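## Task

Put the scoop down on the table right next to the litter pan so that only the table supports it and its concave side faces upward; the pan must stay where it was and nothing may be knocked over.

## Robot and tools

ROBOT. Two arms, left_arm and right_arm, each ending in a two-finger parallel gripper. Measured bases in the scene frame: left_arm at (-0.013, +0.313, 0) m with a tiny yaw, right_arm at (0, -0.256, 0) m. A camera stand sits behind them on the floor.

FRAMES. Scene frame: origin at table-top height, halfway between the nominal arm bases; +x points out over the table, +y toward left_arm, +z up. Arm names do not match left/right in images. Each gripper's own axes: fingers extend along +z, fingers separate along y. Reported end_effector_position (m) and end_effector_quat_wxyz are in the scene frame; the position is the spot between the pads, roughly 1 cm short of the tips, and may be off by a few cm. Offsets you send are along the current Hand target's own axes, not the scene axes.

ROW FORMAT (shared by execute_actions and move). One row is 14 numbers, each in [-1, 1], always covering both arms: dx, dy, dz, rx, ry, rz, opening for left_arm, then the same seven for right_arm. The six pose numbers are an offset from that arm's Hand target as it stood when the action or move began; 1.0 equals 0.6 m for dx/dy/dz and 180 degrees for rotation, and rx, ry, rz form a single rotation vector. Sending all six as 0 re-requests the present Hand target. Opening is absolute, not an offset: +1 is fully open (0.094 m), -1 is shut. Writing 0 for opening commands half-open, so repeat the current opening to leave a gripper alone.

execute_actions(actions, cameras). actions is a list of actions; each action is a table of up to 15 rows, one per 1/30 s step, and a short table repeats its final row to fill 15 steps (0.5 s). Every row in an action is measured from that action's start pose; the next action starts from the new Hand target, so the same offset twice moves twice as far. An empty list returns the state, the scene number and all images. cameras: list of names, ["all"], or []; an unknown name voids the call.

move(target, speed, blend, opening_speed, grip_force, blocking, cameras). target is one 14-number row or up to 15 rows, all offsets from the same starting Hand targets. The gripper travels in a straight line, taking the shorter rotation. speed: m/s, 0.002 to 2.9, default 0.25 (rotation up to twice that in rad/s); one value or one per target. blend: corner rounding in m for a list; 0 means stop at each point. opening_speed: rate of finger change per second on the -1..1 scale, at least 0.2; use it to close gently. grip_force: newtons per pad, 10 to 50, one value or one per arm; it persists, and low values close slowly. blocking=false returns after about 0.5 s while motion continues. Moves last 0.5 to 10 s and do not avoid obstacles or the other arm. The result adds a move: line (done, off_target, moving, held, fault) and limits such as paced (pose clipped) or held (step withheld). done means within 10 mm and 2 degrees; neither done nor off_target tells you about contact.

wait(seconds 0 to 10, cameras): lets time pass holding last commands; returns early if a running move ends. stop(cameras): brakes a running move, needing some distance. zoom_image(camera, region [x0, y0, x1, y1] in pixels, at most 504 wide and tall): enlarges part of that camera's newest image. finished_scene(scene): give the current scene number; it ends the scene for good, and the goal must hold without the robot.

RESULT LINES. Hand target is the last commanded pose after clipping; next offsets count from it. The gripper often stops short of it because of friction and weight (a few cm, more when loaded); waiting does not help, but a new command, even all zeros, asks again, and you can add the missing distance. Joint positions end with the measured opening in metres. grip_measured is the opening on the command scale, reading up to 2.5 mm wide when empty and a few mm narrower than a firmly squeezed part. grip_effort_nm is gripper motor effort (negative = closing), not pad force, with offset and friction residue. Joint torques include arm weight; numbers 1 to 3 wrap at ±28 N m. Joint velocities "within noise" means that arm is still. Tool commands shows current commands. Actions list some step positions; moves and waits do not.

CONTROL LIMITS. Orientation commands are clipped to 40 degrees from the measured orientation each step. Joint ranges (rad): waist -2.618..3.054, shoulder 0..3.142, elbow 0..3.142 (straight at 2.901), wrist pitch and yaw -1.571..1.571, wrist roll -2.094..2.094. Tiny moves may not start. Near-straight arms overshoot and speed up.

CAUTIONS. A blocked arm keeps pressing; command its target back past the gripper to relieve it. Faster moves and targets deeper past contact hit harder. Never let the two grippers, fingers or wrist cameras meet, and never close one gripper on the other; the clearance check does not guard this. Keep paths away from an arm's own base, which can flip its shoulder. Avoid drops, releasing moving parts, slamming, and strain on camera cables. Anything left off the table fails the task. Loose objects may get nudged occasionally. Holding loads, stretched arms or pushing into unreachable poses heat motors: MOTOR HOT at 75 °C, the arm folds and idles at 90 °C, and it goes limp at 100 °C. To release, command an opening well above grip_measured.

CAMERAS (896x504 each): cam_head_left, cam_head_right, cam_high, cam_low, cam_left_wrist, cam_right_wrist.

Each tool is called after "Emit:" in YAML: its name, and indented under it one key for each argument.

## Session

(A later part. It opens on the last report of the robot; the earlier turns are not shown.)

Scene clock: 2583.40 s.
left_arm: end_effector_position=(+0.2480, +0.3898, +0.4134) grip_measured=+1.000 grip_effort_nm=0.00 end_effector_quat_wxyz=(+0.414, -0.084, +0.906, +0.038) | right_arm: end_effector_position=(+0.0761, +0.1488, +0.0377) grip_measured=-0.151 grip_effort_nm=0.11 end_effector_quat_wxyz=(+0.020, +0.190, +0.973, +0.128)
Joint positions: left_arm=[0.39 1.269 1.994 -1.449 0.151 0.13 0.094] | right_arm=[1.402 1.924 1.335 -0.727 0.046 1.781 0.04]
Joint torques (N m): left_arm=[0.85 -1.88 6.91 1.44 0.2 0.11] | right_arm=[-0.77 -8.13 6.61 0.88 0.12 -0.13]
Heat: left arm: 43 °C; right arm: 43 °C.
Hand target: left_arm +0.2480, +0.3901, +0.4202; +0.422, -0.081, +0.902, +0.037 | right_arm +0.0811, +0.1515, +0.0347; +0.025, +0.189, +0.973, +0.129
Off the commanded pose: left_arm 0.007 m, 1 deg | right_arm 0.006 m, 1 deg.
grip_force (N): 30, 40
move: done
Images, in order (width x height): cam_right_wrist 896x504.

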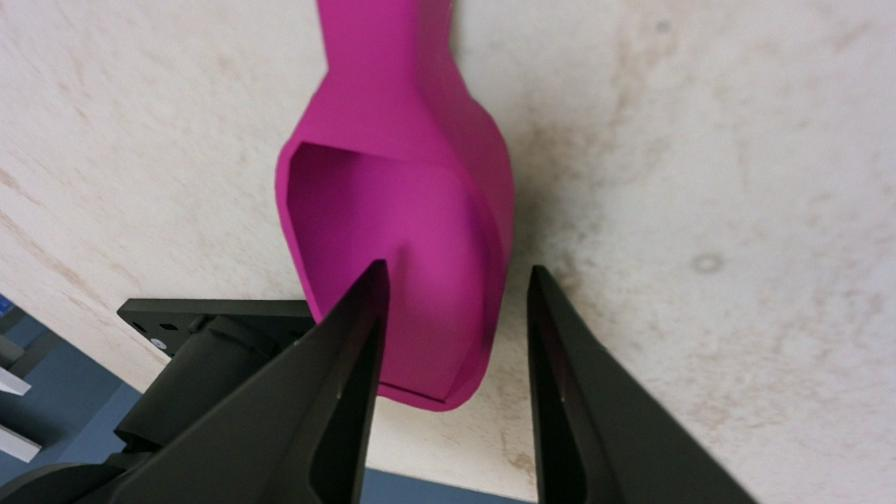

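Emit:
move:
  target: [0,0,0,0,0,0,1, 0,-0.0168,0.0088,0,0,0,-0.149]
  speed: 0.06
  cameras: ["cam_right_wrist"]

Scene clock: 2593.27 s.
left_arm: end_effector_position=(+0.2480, +0.3898, +0.4134) grip_measured=+1.000 grip_effort_nm=-0.01 end_effector_quat_wxyz=(+0.414, -0.084, +0.906, +0.038) | right_arm: end_effector_position=(+0.0750, +0.1422, +0.0258) grip_measured=-0.151 grip_effort_nm=0.11 end_effector_quat_wxyz=(+0.020, +0.190, +0.974, +0.123)
Joint positions: left_arm=[0.39 1.269 1.994 -1.449 0.151 0.13 0.094] | right_arm=[1.402 1.924 1.287 -0.687 0.046 1.781 0.04]
Joint torques (N m): left_arm=[0.87 -1.77 6.83 1.43 0.18 0.09] | right_arm=[-0.27 -9.51 5.82 0.85 0.14 -0.07]
Heat: left arm: 43 °C; right arm: 43 °C.
Hand target: left_arm +0.2480, +0.3901, +0.4202; +0.422, -0.081, +0.902, +0.037 | right_arm +0.0780, +0.1438, +0.0271; +0.025, +0.189, +0.973, +0.129
Off the commanded pose: left_arm 0.007 m, 1 deg | right_arm 0.004 m, 1 deg.
grip_force (N): 30, 40
move: done
Images, in order (width x height): cam_right_wrist 896x504.

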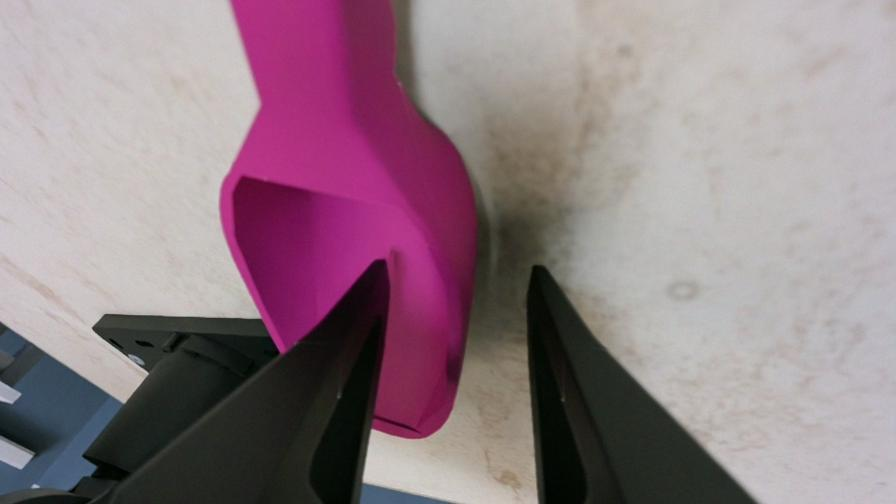

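Emit:
move:
  target:
    - [0,0,0,0,0,0,1, 0,0,0,0,0,0,-1]
    - [0,0,0,0,0,0,1, 0,0,-0.1167,0,0,0,-1]
  speed: 0.15
  opening_speed: 0.4
  grip_force: [30, 30]
  cameras: ["cam_right_wrist", "cam_low", "cam_high"]

Scene clock: 2600.27 s.
left_arm: end_effector_position=(+0.2480, +0.3898, +0.4134) grip_measured=+1.000 grip_effort_nm=-0.01 end_effector_quat_wxyz=(+0.414, -0.084, +0.906, +0.038) | right_arm: end_effector_position=(+0.0712, +0.1204, +0.0749) grip_measured=-0.894 grip_effort_nm=-0.66 end_effector_quat_wxyz=(+0.020, +0.190, +0.976, +0.104)
Joint positions: left_arm=[0.39 1.269 1.994 -1.449 0.151 0.13 0.094] | right_arm=[1.402 1.82 1.362 -0.906 0.045 1.781 0.005]
Joint torques (N m): left_arm=[0.83 -1.83 6.87 1.43 0.17 0.09] | right_arm=[0.8 -11.75 8.14 0.61 0.17 0.04]
Heat: left arm: 43 °C; right arm: 42 °C.
Hand target: left_arm +0.2480, +0.3901, +0.4202; +0.422, -0.081, +0.902, +0.037 | right_arm +0.0712, +0.1269, +0.0946; +0.025, +0.189, +0.973, +0.129
Off the commanded pose: left_arm 0.007 m, 1 deg | right_arm 0.021 m, 3 deg.
grip_force (N): 30, 30
move: off_target (right_arm)
Images, in order (width x height): cam_high 896x504, cam_low 896x504, cam_right_wrist 896x504.

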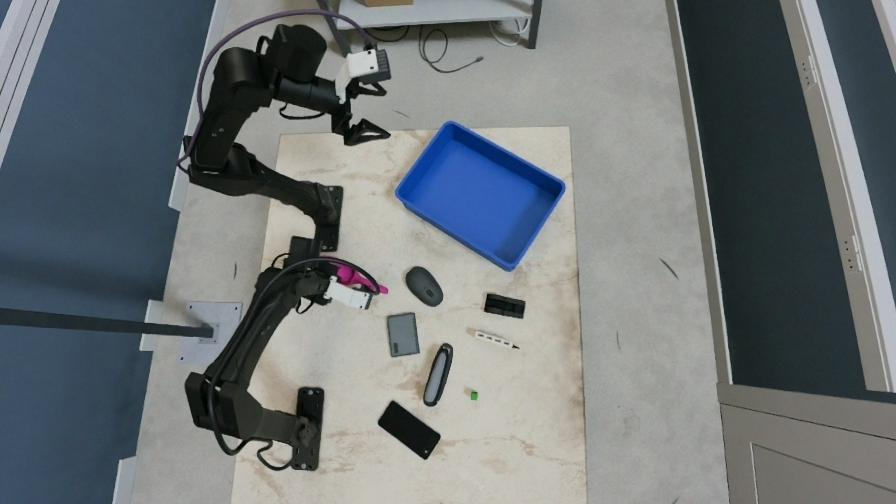

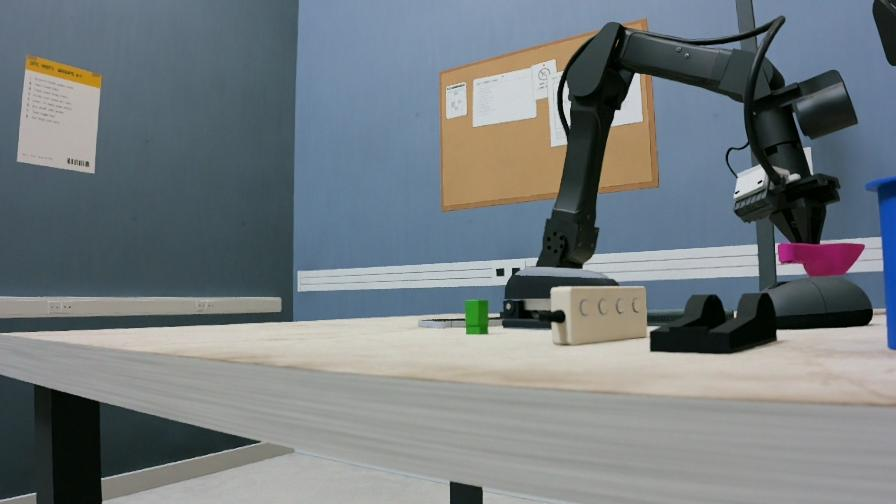

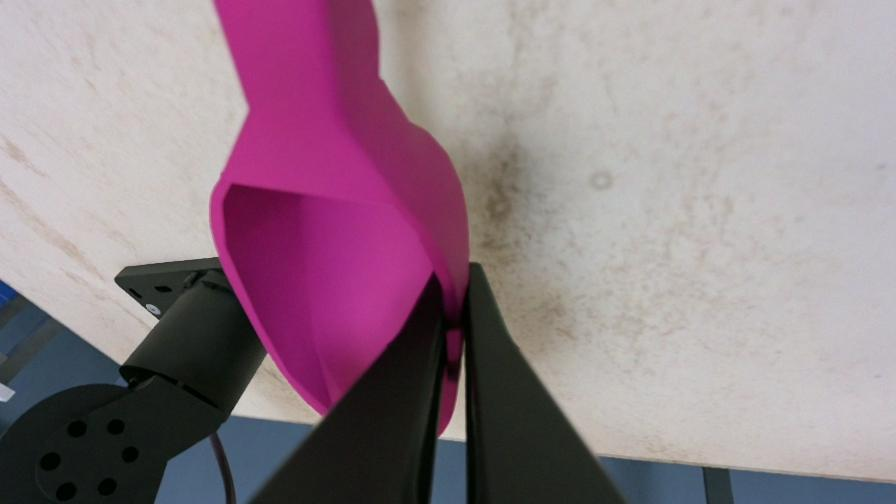

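Emit:
move:
  target:
    - [0,0,0,0,0,0,1, -0.1702,0.2694,0.0111,-0.0824,-0.0448,0.1081,-1]
    - [0,0,0,0,0,0,1, -0.1825,0.2657,0.1137,0,-0.0302,0.1127,-1]
  speed: [0.25, 0.12]
  blend: [0.02, 0]
  cameras: ["cam_right_wrist", "cam_low", "cam_high"]

Scene clock: 2634.47 s.
left_arm: end_effector_position=(+0.2480, +0.3898, +0.4134) grip_measured=+1.000 grip_effort_nm=-0.01 end_effector_quat_wxyz=(+0.414, -0.084, +0.906, +0.038) | right_arm: end_effector_position=(+0.2314, +0.2445, +0.0739) grip_measured=-0.894 grip_effort_nm=-0.66 end_effector_quat_wxyz=(+0.043, +0.362, +0.923, +0.124)
Joint positions: left_arm=[0.39 1.269 1.994 -1.449 0.151 0.13 0.094] | right_arm=[1.16 2.573 2.554 -1.299 0.076 1.898 0.005]
Joint torques (N m): left_arm=[0.87 -1.88 6.9 1.42 0.18 0.09] | right_arm=[-0.62 -11.85 8.91 0.66 0.16 -0.06]
Heat: left arm: 42 °C; right arm: 44 °C.
Hand target: left_arm +0.2480, +0.3901, +0.4202; +0.422, -0.081, +0.902, +0.037 | right_arm +0.2371, +0.2450, +0.0703; +0.048, +0.364, +0.922, +0.122
Off the commanded pose: left_arm 0.007 m, 1 deg | right_arm 0.007 m, 1 deg.
grip_force (N): 30, 30
move: done
Images, in order (width x height): cam_high 896x504, cam_low 896x504, cam_right_wrist 896x504.

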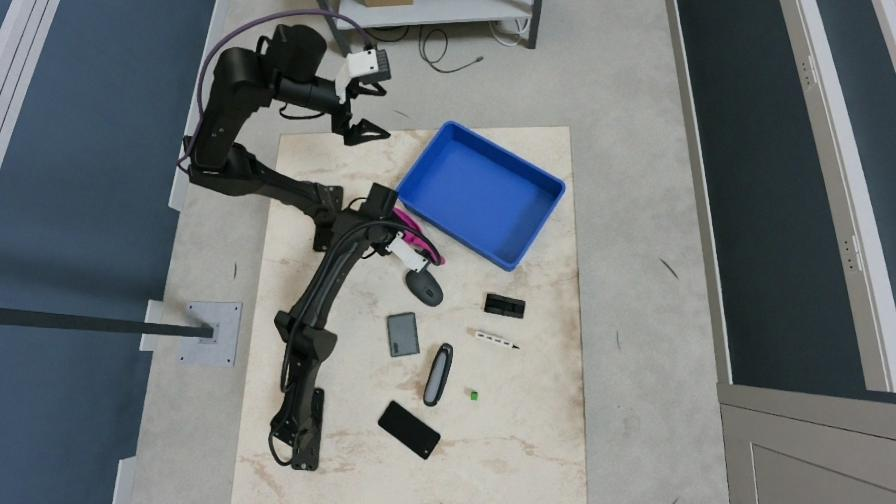

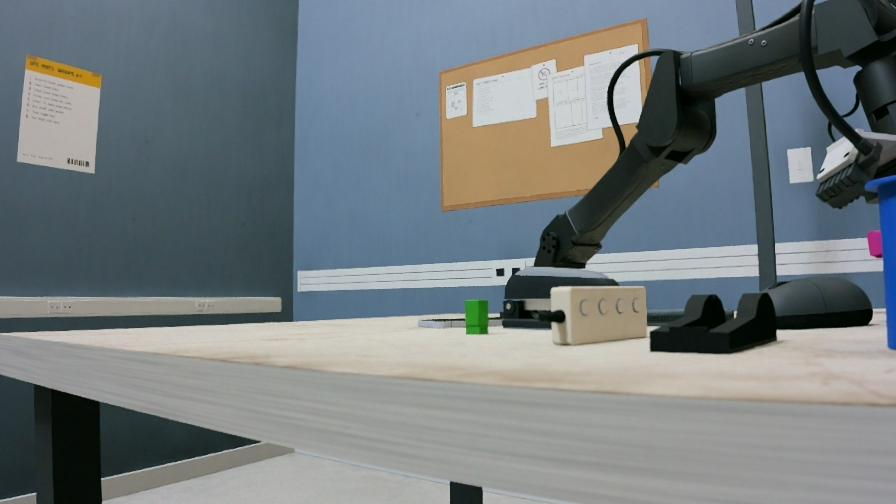

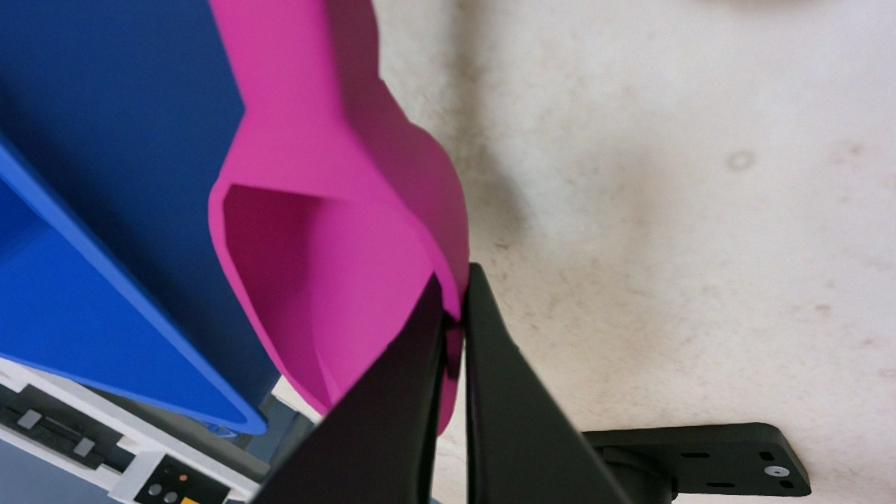

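Emit:
zoom_image:
  camera: "cam_high"
  region: [360, 170, 480, 290]

Scaled by 4.200.

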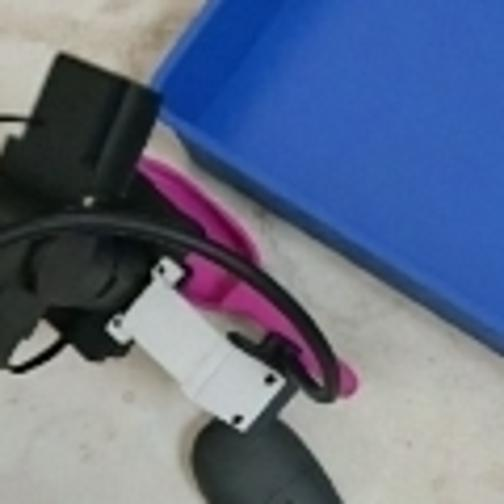

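Emit:
move:
  target: [0,0,0,0,0,0,1, 0.0042,0.0162,0.0480,-0.0222,0.0097,-0.0318,-1]
  speed: 0.08
  cameras: ["cam_right_wrist", "cam_high"]

Scene clock: 2665.70 s.
left_arm: end_effector_position=(+0.2480, +0.3898, +0.4134) grip_measured=+1.000 grip_effort_nm=-0.01 end_effector_quat_wxyz=(+0.414, -0.084, +0.906, +0.038) | right_arm: end_effector_position=(+0.2394, +0.2569, +0.0317) grip_measured=-0.894 grip_effort_nm=-0.66 end_effector_quat_wxyz=(+0.045, +0.314, +0.938, +0.140)
Joint positions: left_arm=[0.39 1.269 1.994 -1.449 0.151 0.13 0.094] | right_arm=[1.152 2.573 2.376 -1.085 0.063 1.789 0.005]
Joint torques (N m): left_arm=[0.8 -1.88 6.8 1.44 0.18 0.11] | right_arm=[-0.76 -16.2 6.27 0.98 0.15 -0.13]
Heat: left arm: 42 °C; right arm: 43 °C.
Hand target: left_arm +0.2480, +0.3901, +0.4202; +0.422, -0.081, +0.902, +0.037 | right_arm +0.2467, +0.2592, +0.0450; +0.052, +0.313, +0.935, +0.157
Off the commanded pose: left_arm 0.007 m, 1 deg | right_arm 0.015 m, 2 deg.
grip_force (N): 30, 30
move: off_target (right_arm)
Images, in order (width x height): cam_high 896x504, cam_right_wrist 896x504.

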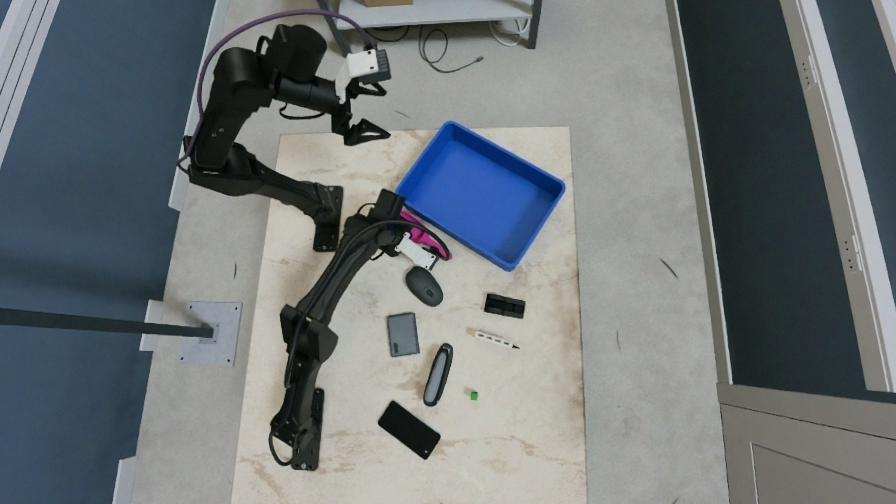

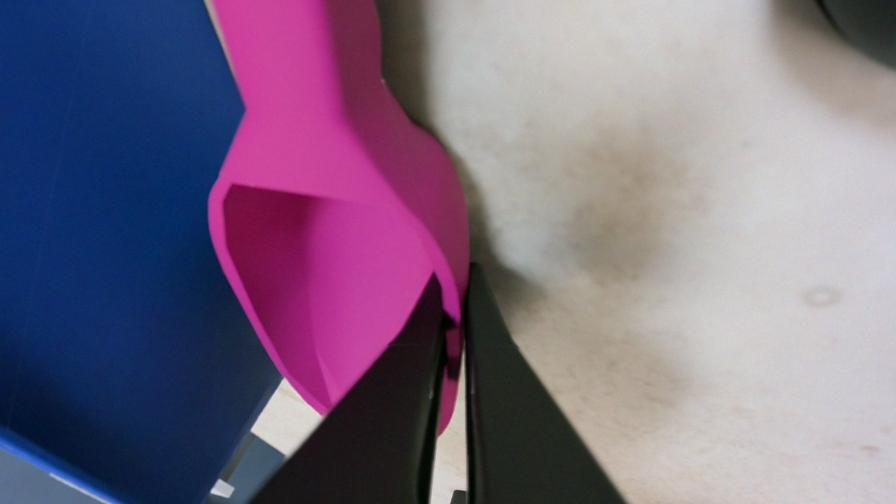

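Emit:
zoom_image:
  camera: "cam_high"
  region: [370, 170, 490, 290]

Scaled by 4.200.

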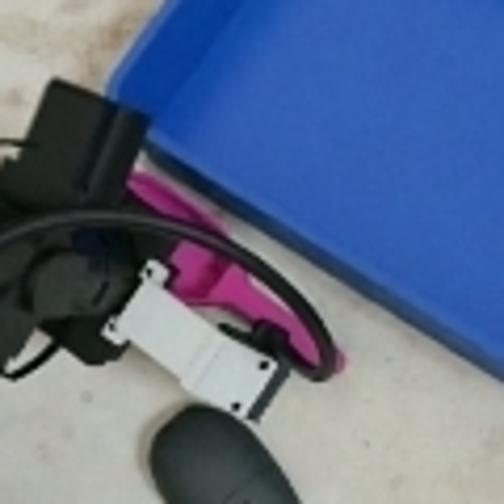

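Emit:
move:
  target: [0,0,0,0,0,0,1, 0,-0.00326,0.00946,0,0,0,-1]
  speed: 0.04
  cameras: []

Emit:
move:
  target: [0,0,0,0,0,0,1, 0,-0.00217,0.00631,0,0,0,-1]
  speed: 0.04
  cameras: ["cam_right_wrist"]

Scene clock: 2684.83 s.
left_arm: end_effector_position=(+0.2480, +0.3898, +0.4134) grip_measured=+1.000 grip_effort_nm=-0.01 end_effector_quat_wxyz=(+0.414, -0.084, +0.906, +0.038) | right_arm: end_effector_position=(+0.2404, +0.2594, +0.0282) grip_measured=-0.894 grip_effort_nm=-0.66 end_effector_quat_wxyz=(+0.046, +0.314, +0.937, +0.145)
Joint positions: left_arm=[0.39 1.269 1.994 -1.449 0.151 0.13 0.094] | right_arm=[1.152 2.573 2.359 -1.057 0.062 1.789 0.005]
Joint torques (N m): left_arm=[0.85 -1.88 6.93 1.44 0.19 0.09] | right_arm=[-0.75 -16.31 5.56 0.97 0.14 -0.13]
Heat: left arm: 41 °C; right arm: 43 °C.
Hand target: left_arm +0.2480, +0.3901, +0.4202; +0.422, -0.081, +0.902, +0.037 | right_arm +0.2467, +0.2591, +0.0390; +0.052, +0.313, +0.935, +0.157
Off the commanded pose: left_arm 0.007 m, 1 deg | right_arm 0.013 m, 2 deg.
grip_force (N): 30, 30
move: off_target (right_arm)
No camera images: "cameras" was empty.

Scene clock: 2685.77 s.
left_arm: end_effector_position=(+0.2480, +0.3898, +0.4134) grip_measured=+1.000 grip_effort_nm=-0.01 end_effector_quat_wxyz=(+0.414, -0.084, +0.906, +0.038) | right_arm: end_effector_position=(+0.2420, +0.2623, +0.0271) grip_measured=-0.894 grip_effort_nm=-0.66 end_effector_quat_wxyz=(+0.047, +0.314, +0.936, +0.152)
Joint positions: left_arm=[0.39 1.269 1.994 -1.449 0.151 0.13 0.094] | right_arm=[1.152 2.573 2.351 -1.035 0.064 1.788 0.005]
Joint torques (N m): left_arm=[0.81 -1.81 6.97 1.42 0.18 0.09] | right_arm=[-0.75 -16.28 5.05 0.94 0.15 -0.12]
Heat: left arm: 41 °C; right arm: 43 °C.
Hand target: left_arm +0.2480, +0.3901, +0.4202; +0.422, -0.081, +0.902, +0.037 | right_arm +0.2467, +0.2591, +0.0349; +0.052, +0.313, +0.935, +0.157
Off the commanded pose: left_arm 0.007 m, 1 deg | right_arm 0.010 m, 1 deg.
grip_force (N): 30, 30
move: done
Images, in order (width x height): cam_right_wrist 896x504.

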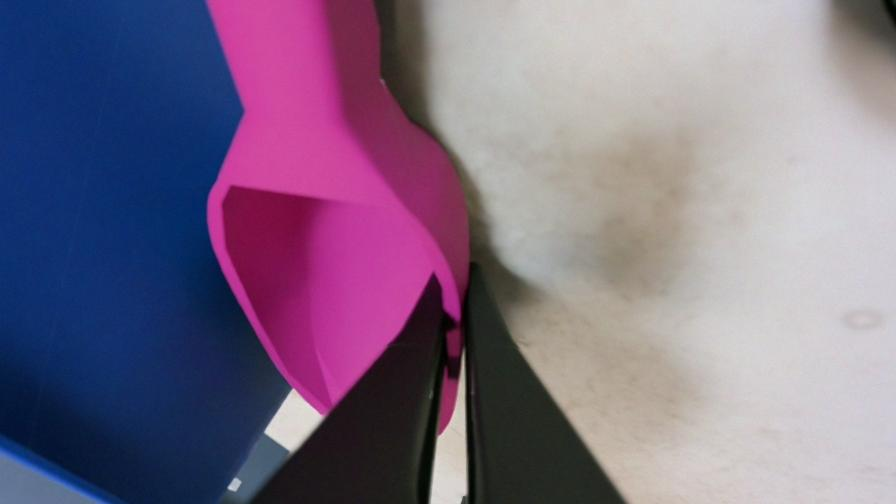

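Emit:
move:
  target:
    - [0,0,0,0,0,0,1, 0,0,0,0,0,0,-0.70]
    - [0,0,0,0,0,0,1, 0,0,0,0,0,0,-0.45]
    - [0,0,0,0,0,0,1, 0,0,-0.2,0,0,0,-0.45]
  speed: [0.1,0.1,0.12]
  opening_speed: 0.25
  cameras: ["cam_right_wrist", "cam_high", "cam_head_right"]

Scene clock: 2697.13 s.
left_arm: end_effector_position=(+0.2480, +0.3898, +0.4134) grip_measured=+1.000 grip_effort_nm=-0.01 end_effector_quat_wxyz=(+0.414, -0.084, +0.906, +0.038) | right_arm: end_effector_position=(+0.2228, +0.2258, +0.1130) grip_measured=-0.452 grip_effort_nm=0.10 end_effector_quat_wxyz=(+0.042, +0.313, +0.941, +0.124)
Joint positions: left_arm=[0.39 1.269 1.994 -1.449 0.151 0.13 0.094] | right_arm=[1.156 2.46 2.501 -1.356 0.06 1.79 0.026]
Joint torques (N m): left_arm=[0.88 -1.85 6.91 1.43 0.19 0.1] | right_arm=[0.62 -18 8.49 0.63 0.24 0.05]
Heat: left arm: 41 °C; right arm: 42 °C.
Hand target: left_arm +0.2480, +0.3901, +0.4202; +0.422, -0.081, +0.902, +0.037 | right_arm +0.2232, +0.2278, +0.1483; +0.052, +0.313, +0.935, +0.157
Off the commanded pose: left_arm 0.007 m, 1 deg | right_arm 0.035 m, 4 deg.
grip_force (N): 30, 30
move: off_target (right_arm); target 2's new opening was sent with right_arm's hand 0.014 m and 1 deg from that target
Images, in order (width x height): cam_head_right 896x504, cam_high 896x504, cam_right_wrist 896x504.

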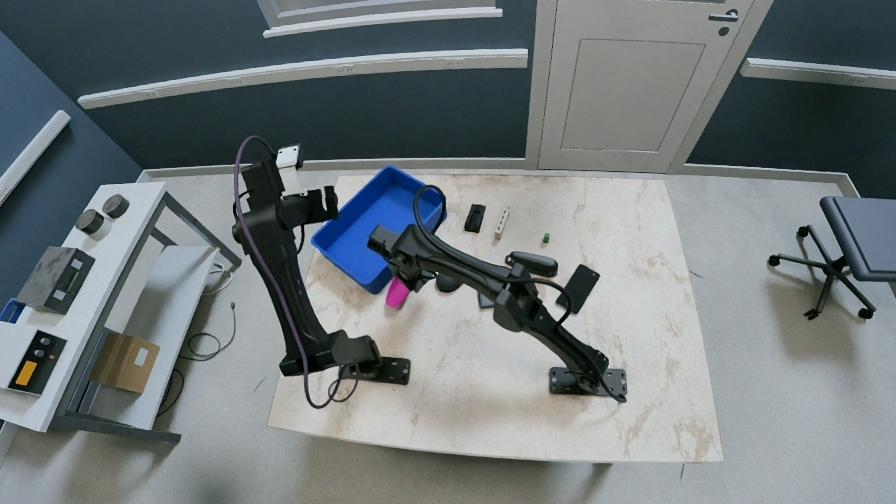

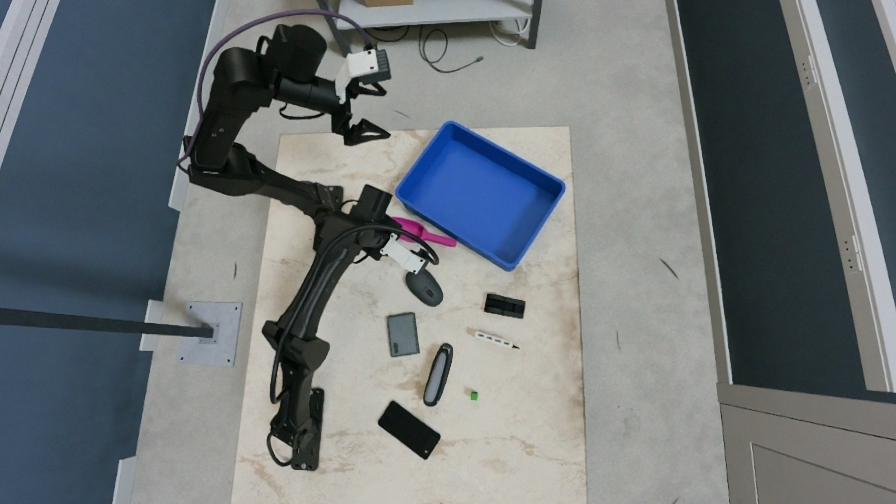

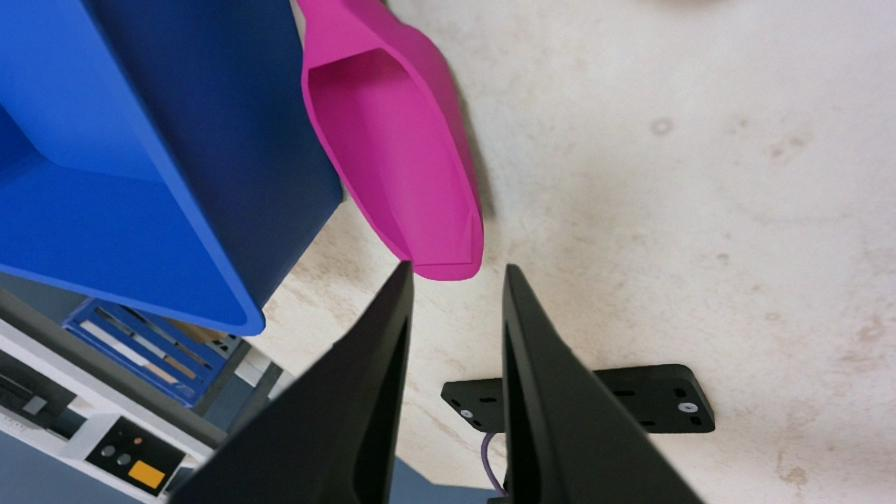

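Emit:
move:
  target: [0,0,0,0,0,0,1, -0.1835,0.0295,0.0072,-0.1132,-0.1133,-0.4906,-0.45]
  speed: 0.3
  cameras: ["cam_right_wrist", "cam_high", "cam_low", "cam_head_right"]

Scene clock: 2725.77 s.
left_arm: end_effector_position=(+0.2480, +0.3898, +0.4134) grip_measured=+1.000 grip_effort_nm=0.00 end_effector_quat_wxyz=(+0.414, -0.084, +0.906, +0.038) | right_arm: end_effector_position=(+0.3177, +0.1723, +0.1157) grip_measured=-0.452 grip_effort_nm=0.10 end_effector_quat_wxyz=(+0.307, -0.417, +0.842, +0.151)
Joint positions: left_arm=[0.39 1.269 1.994 -1.449 0.151 0.13 0.094] | right_arm=[0.934 1.982 1.529 -0.42 0.011 0.011 0.026]
Joint torques (N m): left_arm=[0.87 -1.87 6.91 1.46 0.17 0.09] | right_arm=[-0.49 -15.9 6.76 1.77 -0.07 -0.1]
Heat: left arm: 41 °C; right arm: 46 °C.
Hand target: left_arm +0.2480, +0.3901, +0.4202; +0.422, -0.081, +0.902, +0.037 | right_arm +0.3219, +0.1760, +0.1500; +0.343, -0.412, +0.827, +0.171
Off the commanded pose: left_arm 0.007 m, 1 deg | right_arm 0.035 m, 5 deg.
grip_force (N): 30, 30
move: off_target (right_arm)
Images, in order (width x height): cam_head_right 896x504, cam_high 896x504, cam_low 896x504, cam_right_wrist 896x504.

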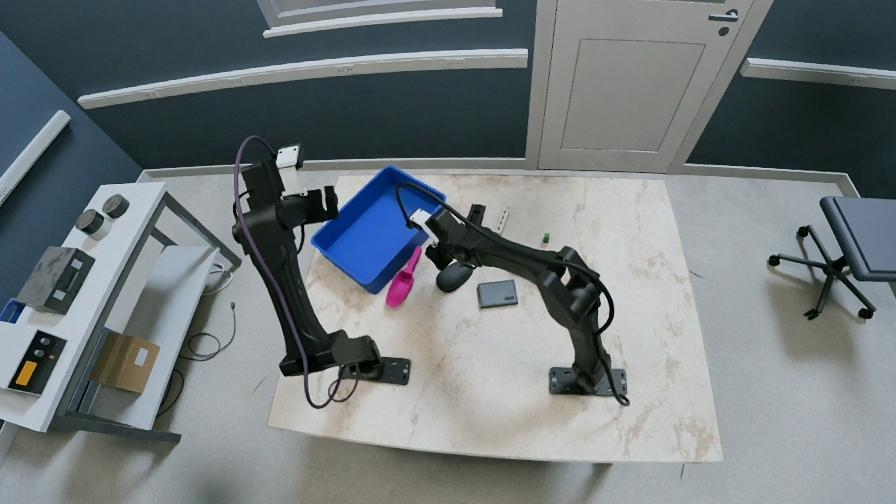

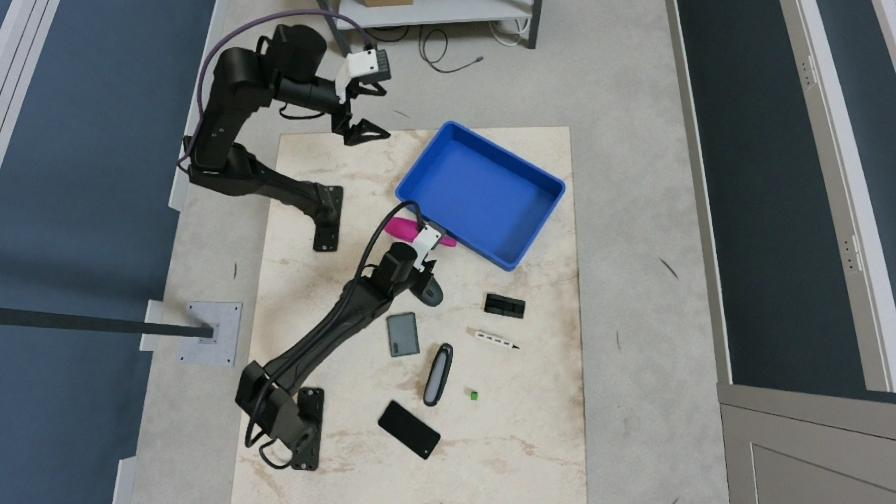

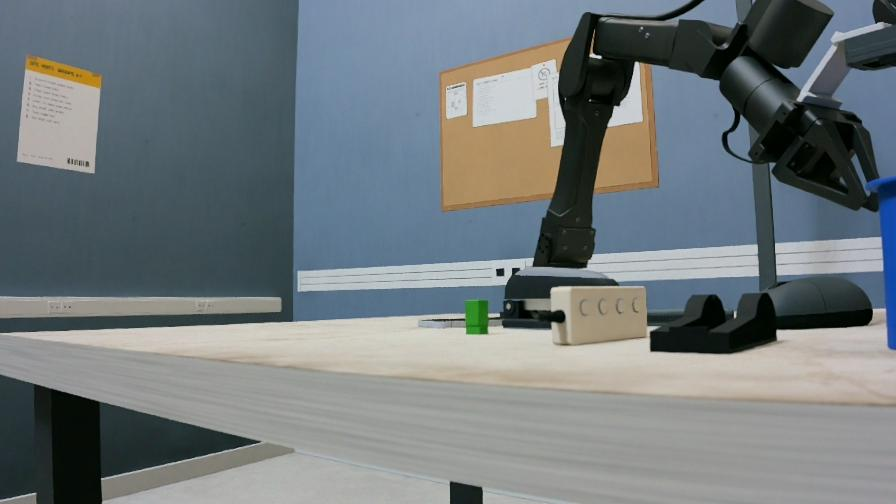

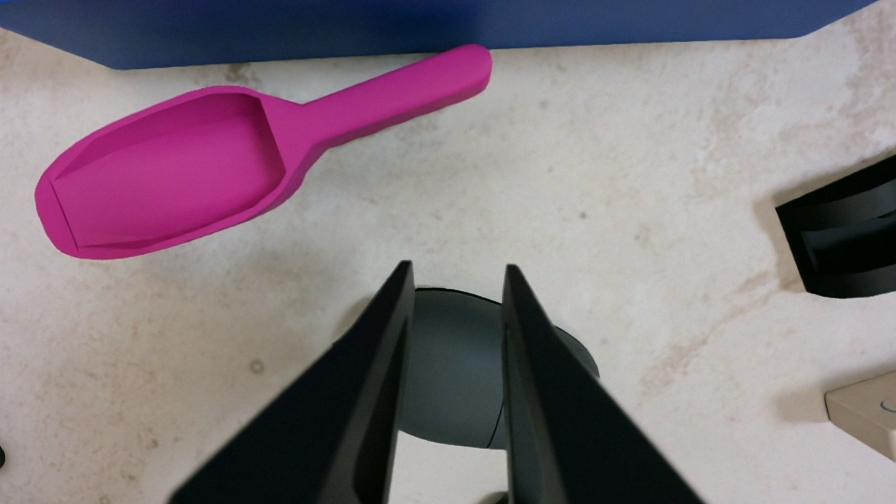

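Emit:
zoom_image:
  camera: "cam_right_wrist"
  region: [380, 0, 560, 120]

Emit:
zoom_image:
  camera: "cam_head_right"
  region: [340, 200, 480, 320]

Scaled by 2.800.

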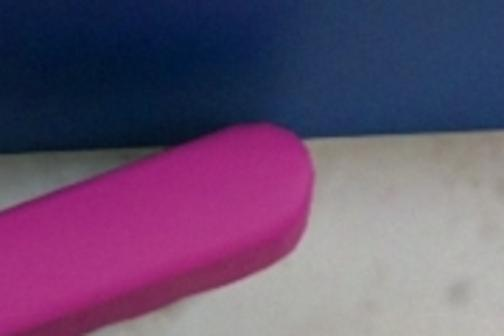

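Scaled by 3.600.

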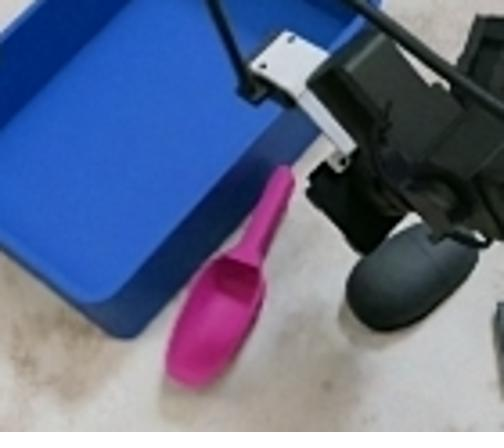

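Emit:
finished_scene:
  scene: 1

The scene is finished: the task was done.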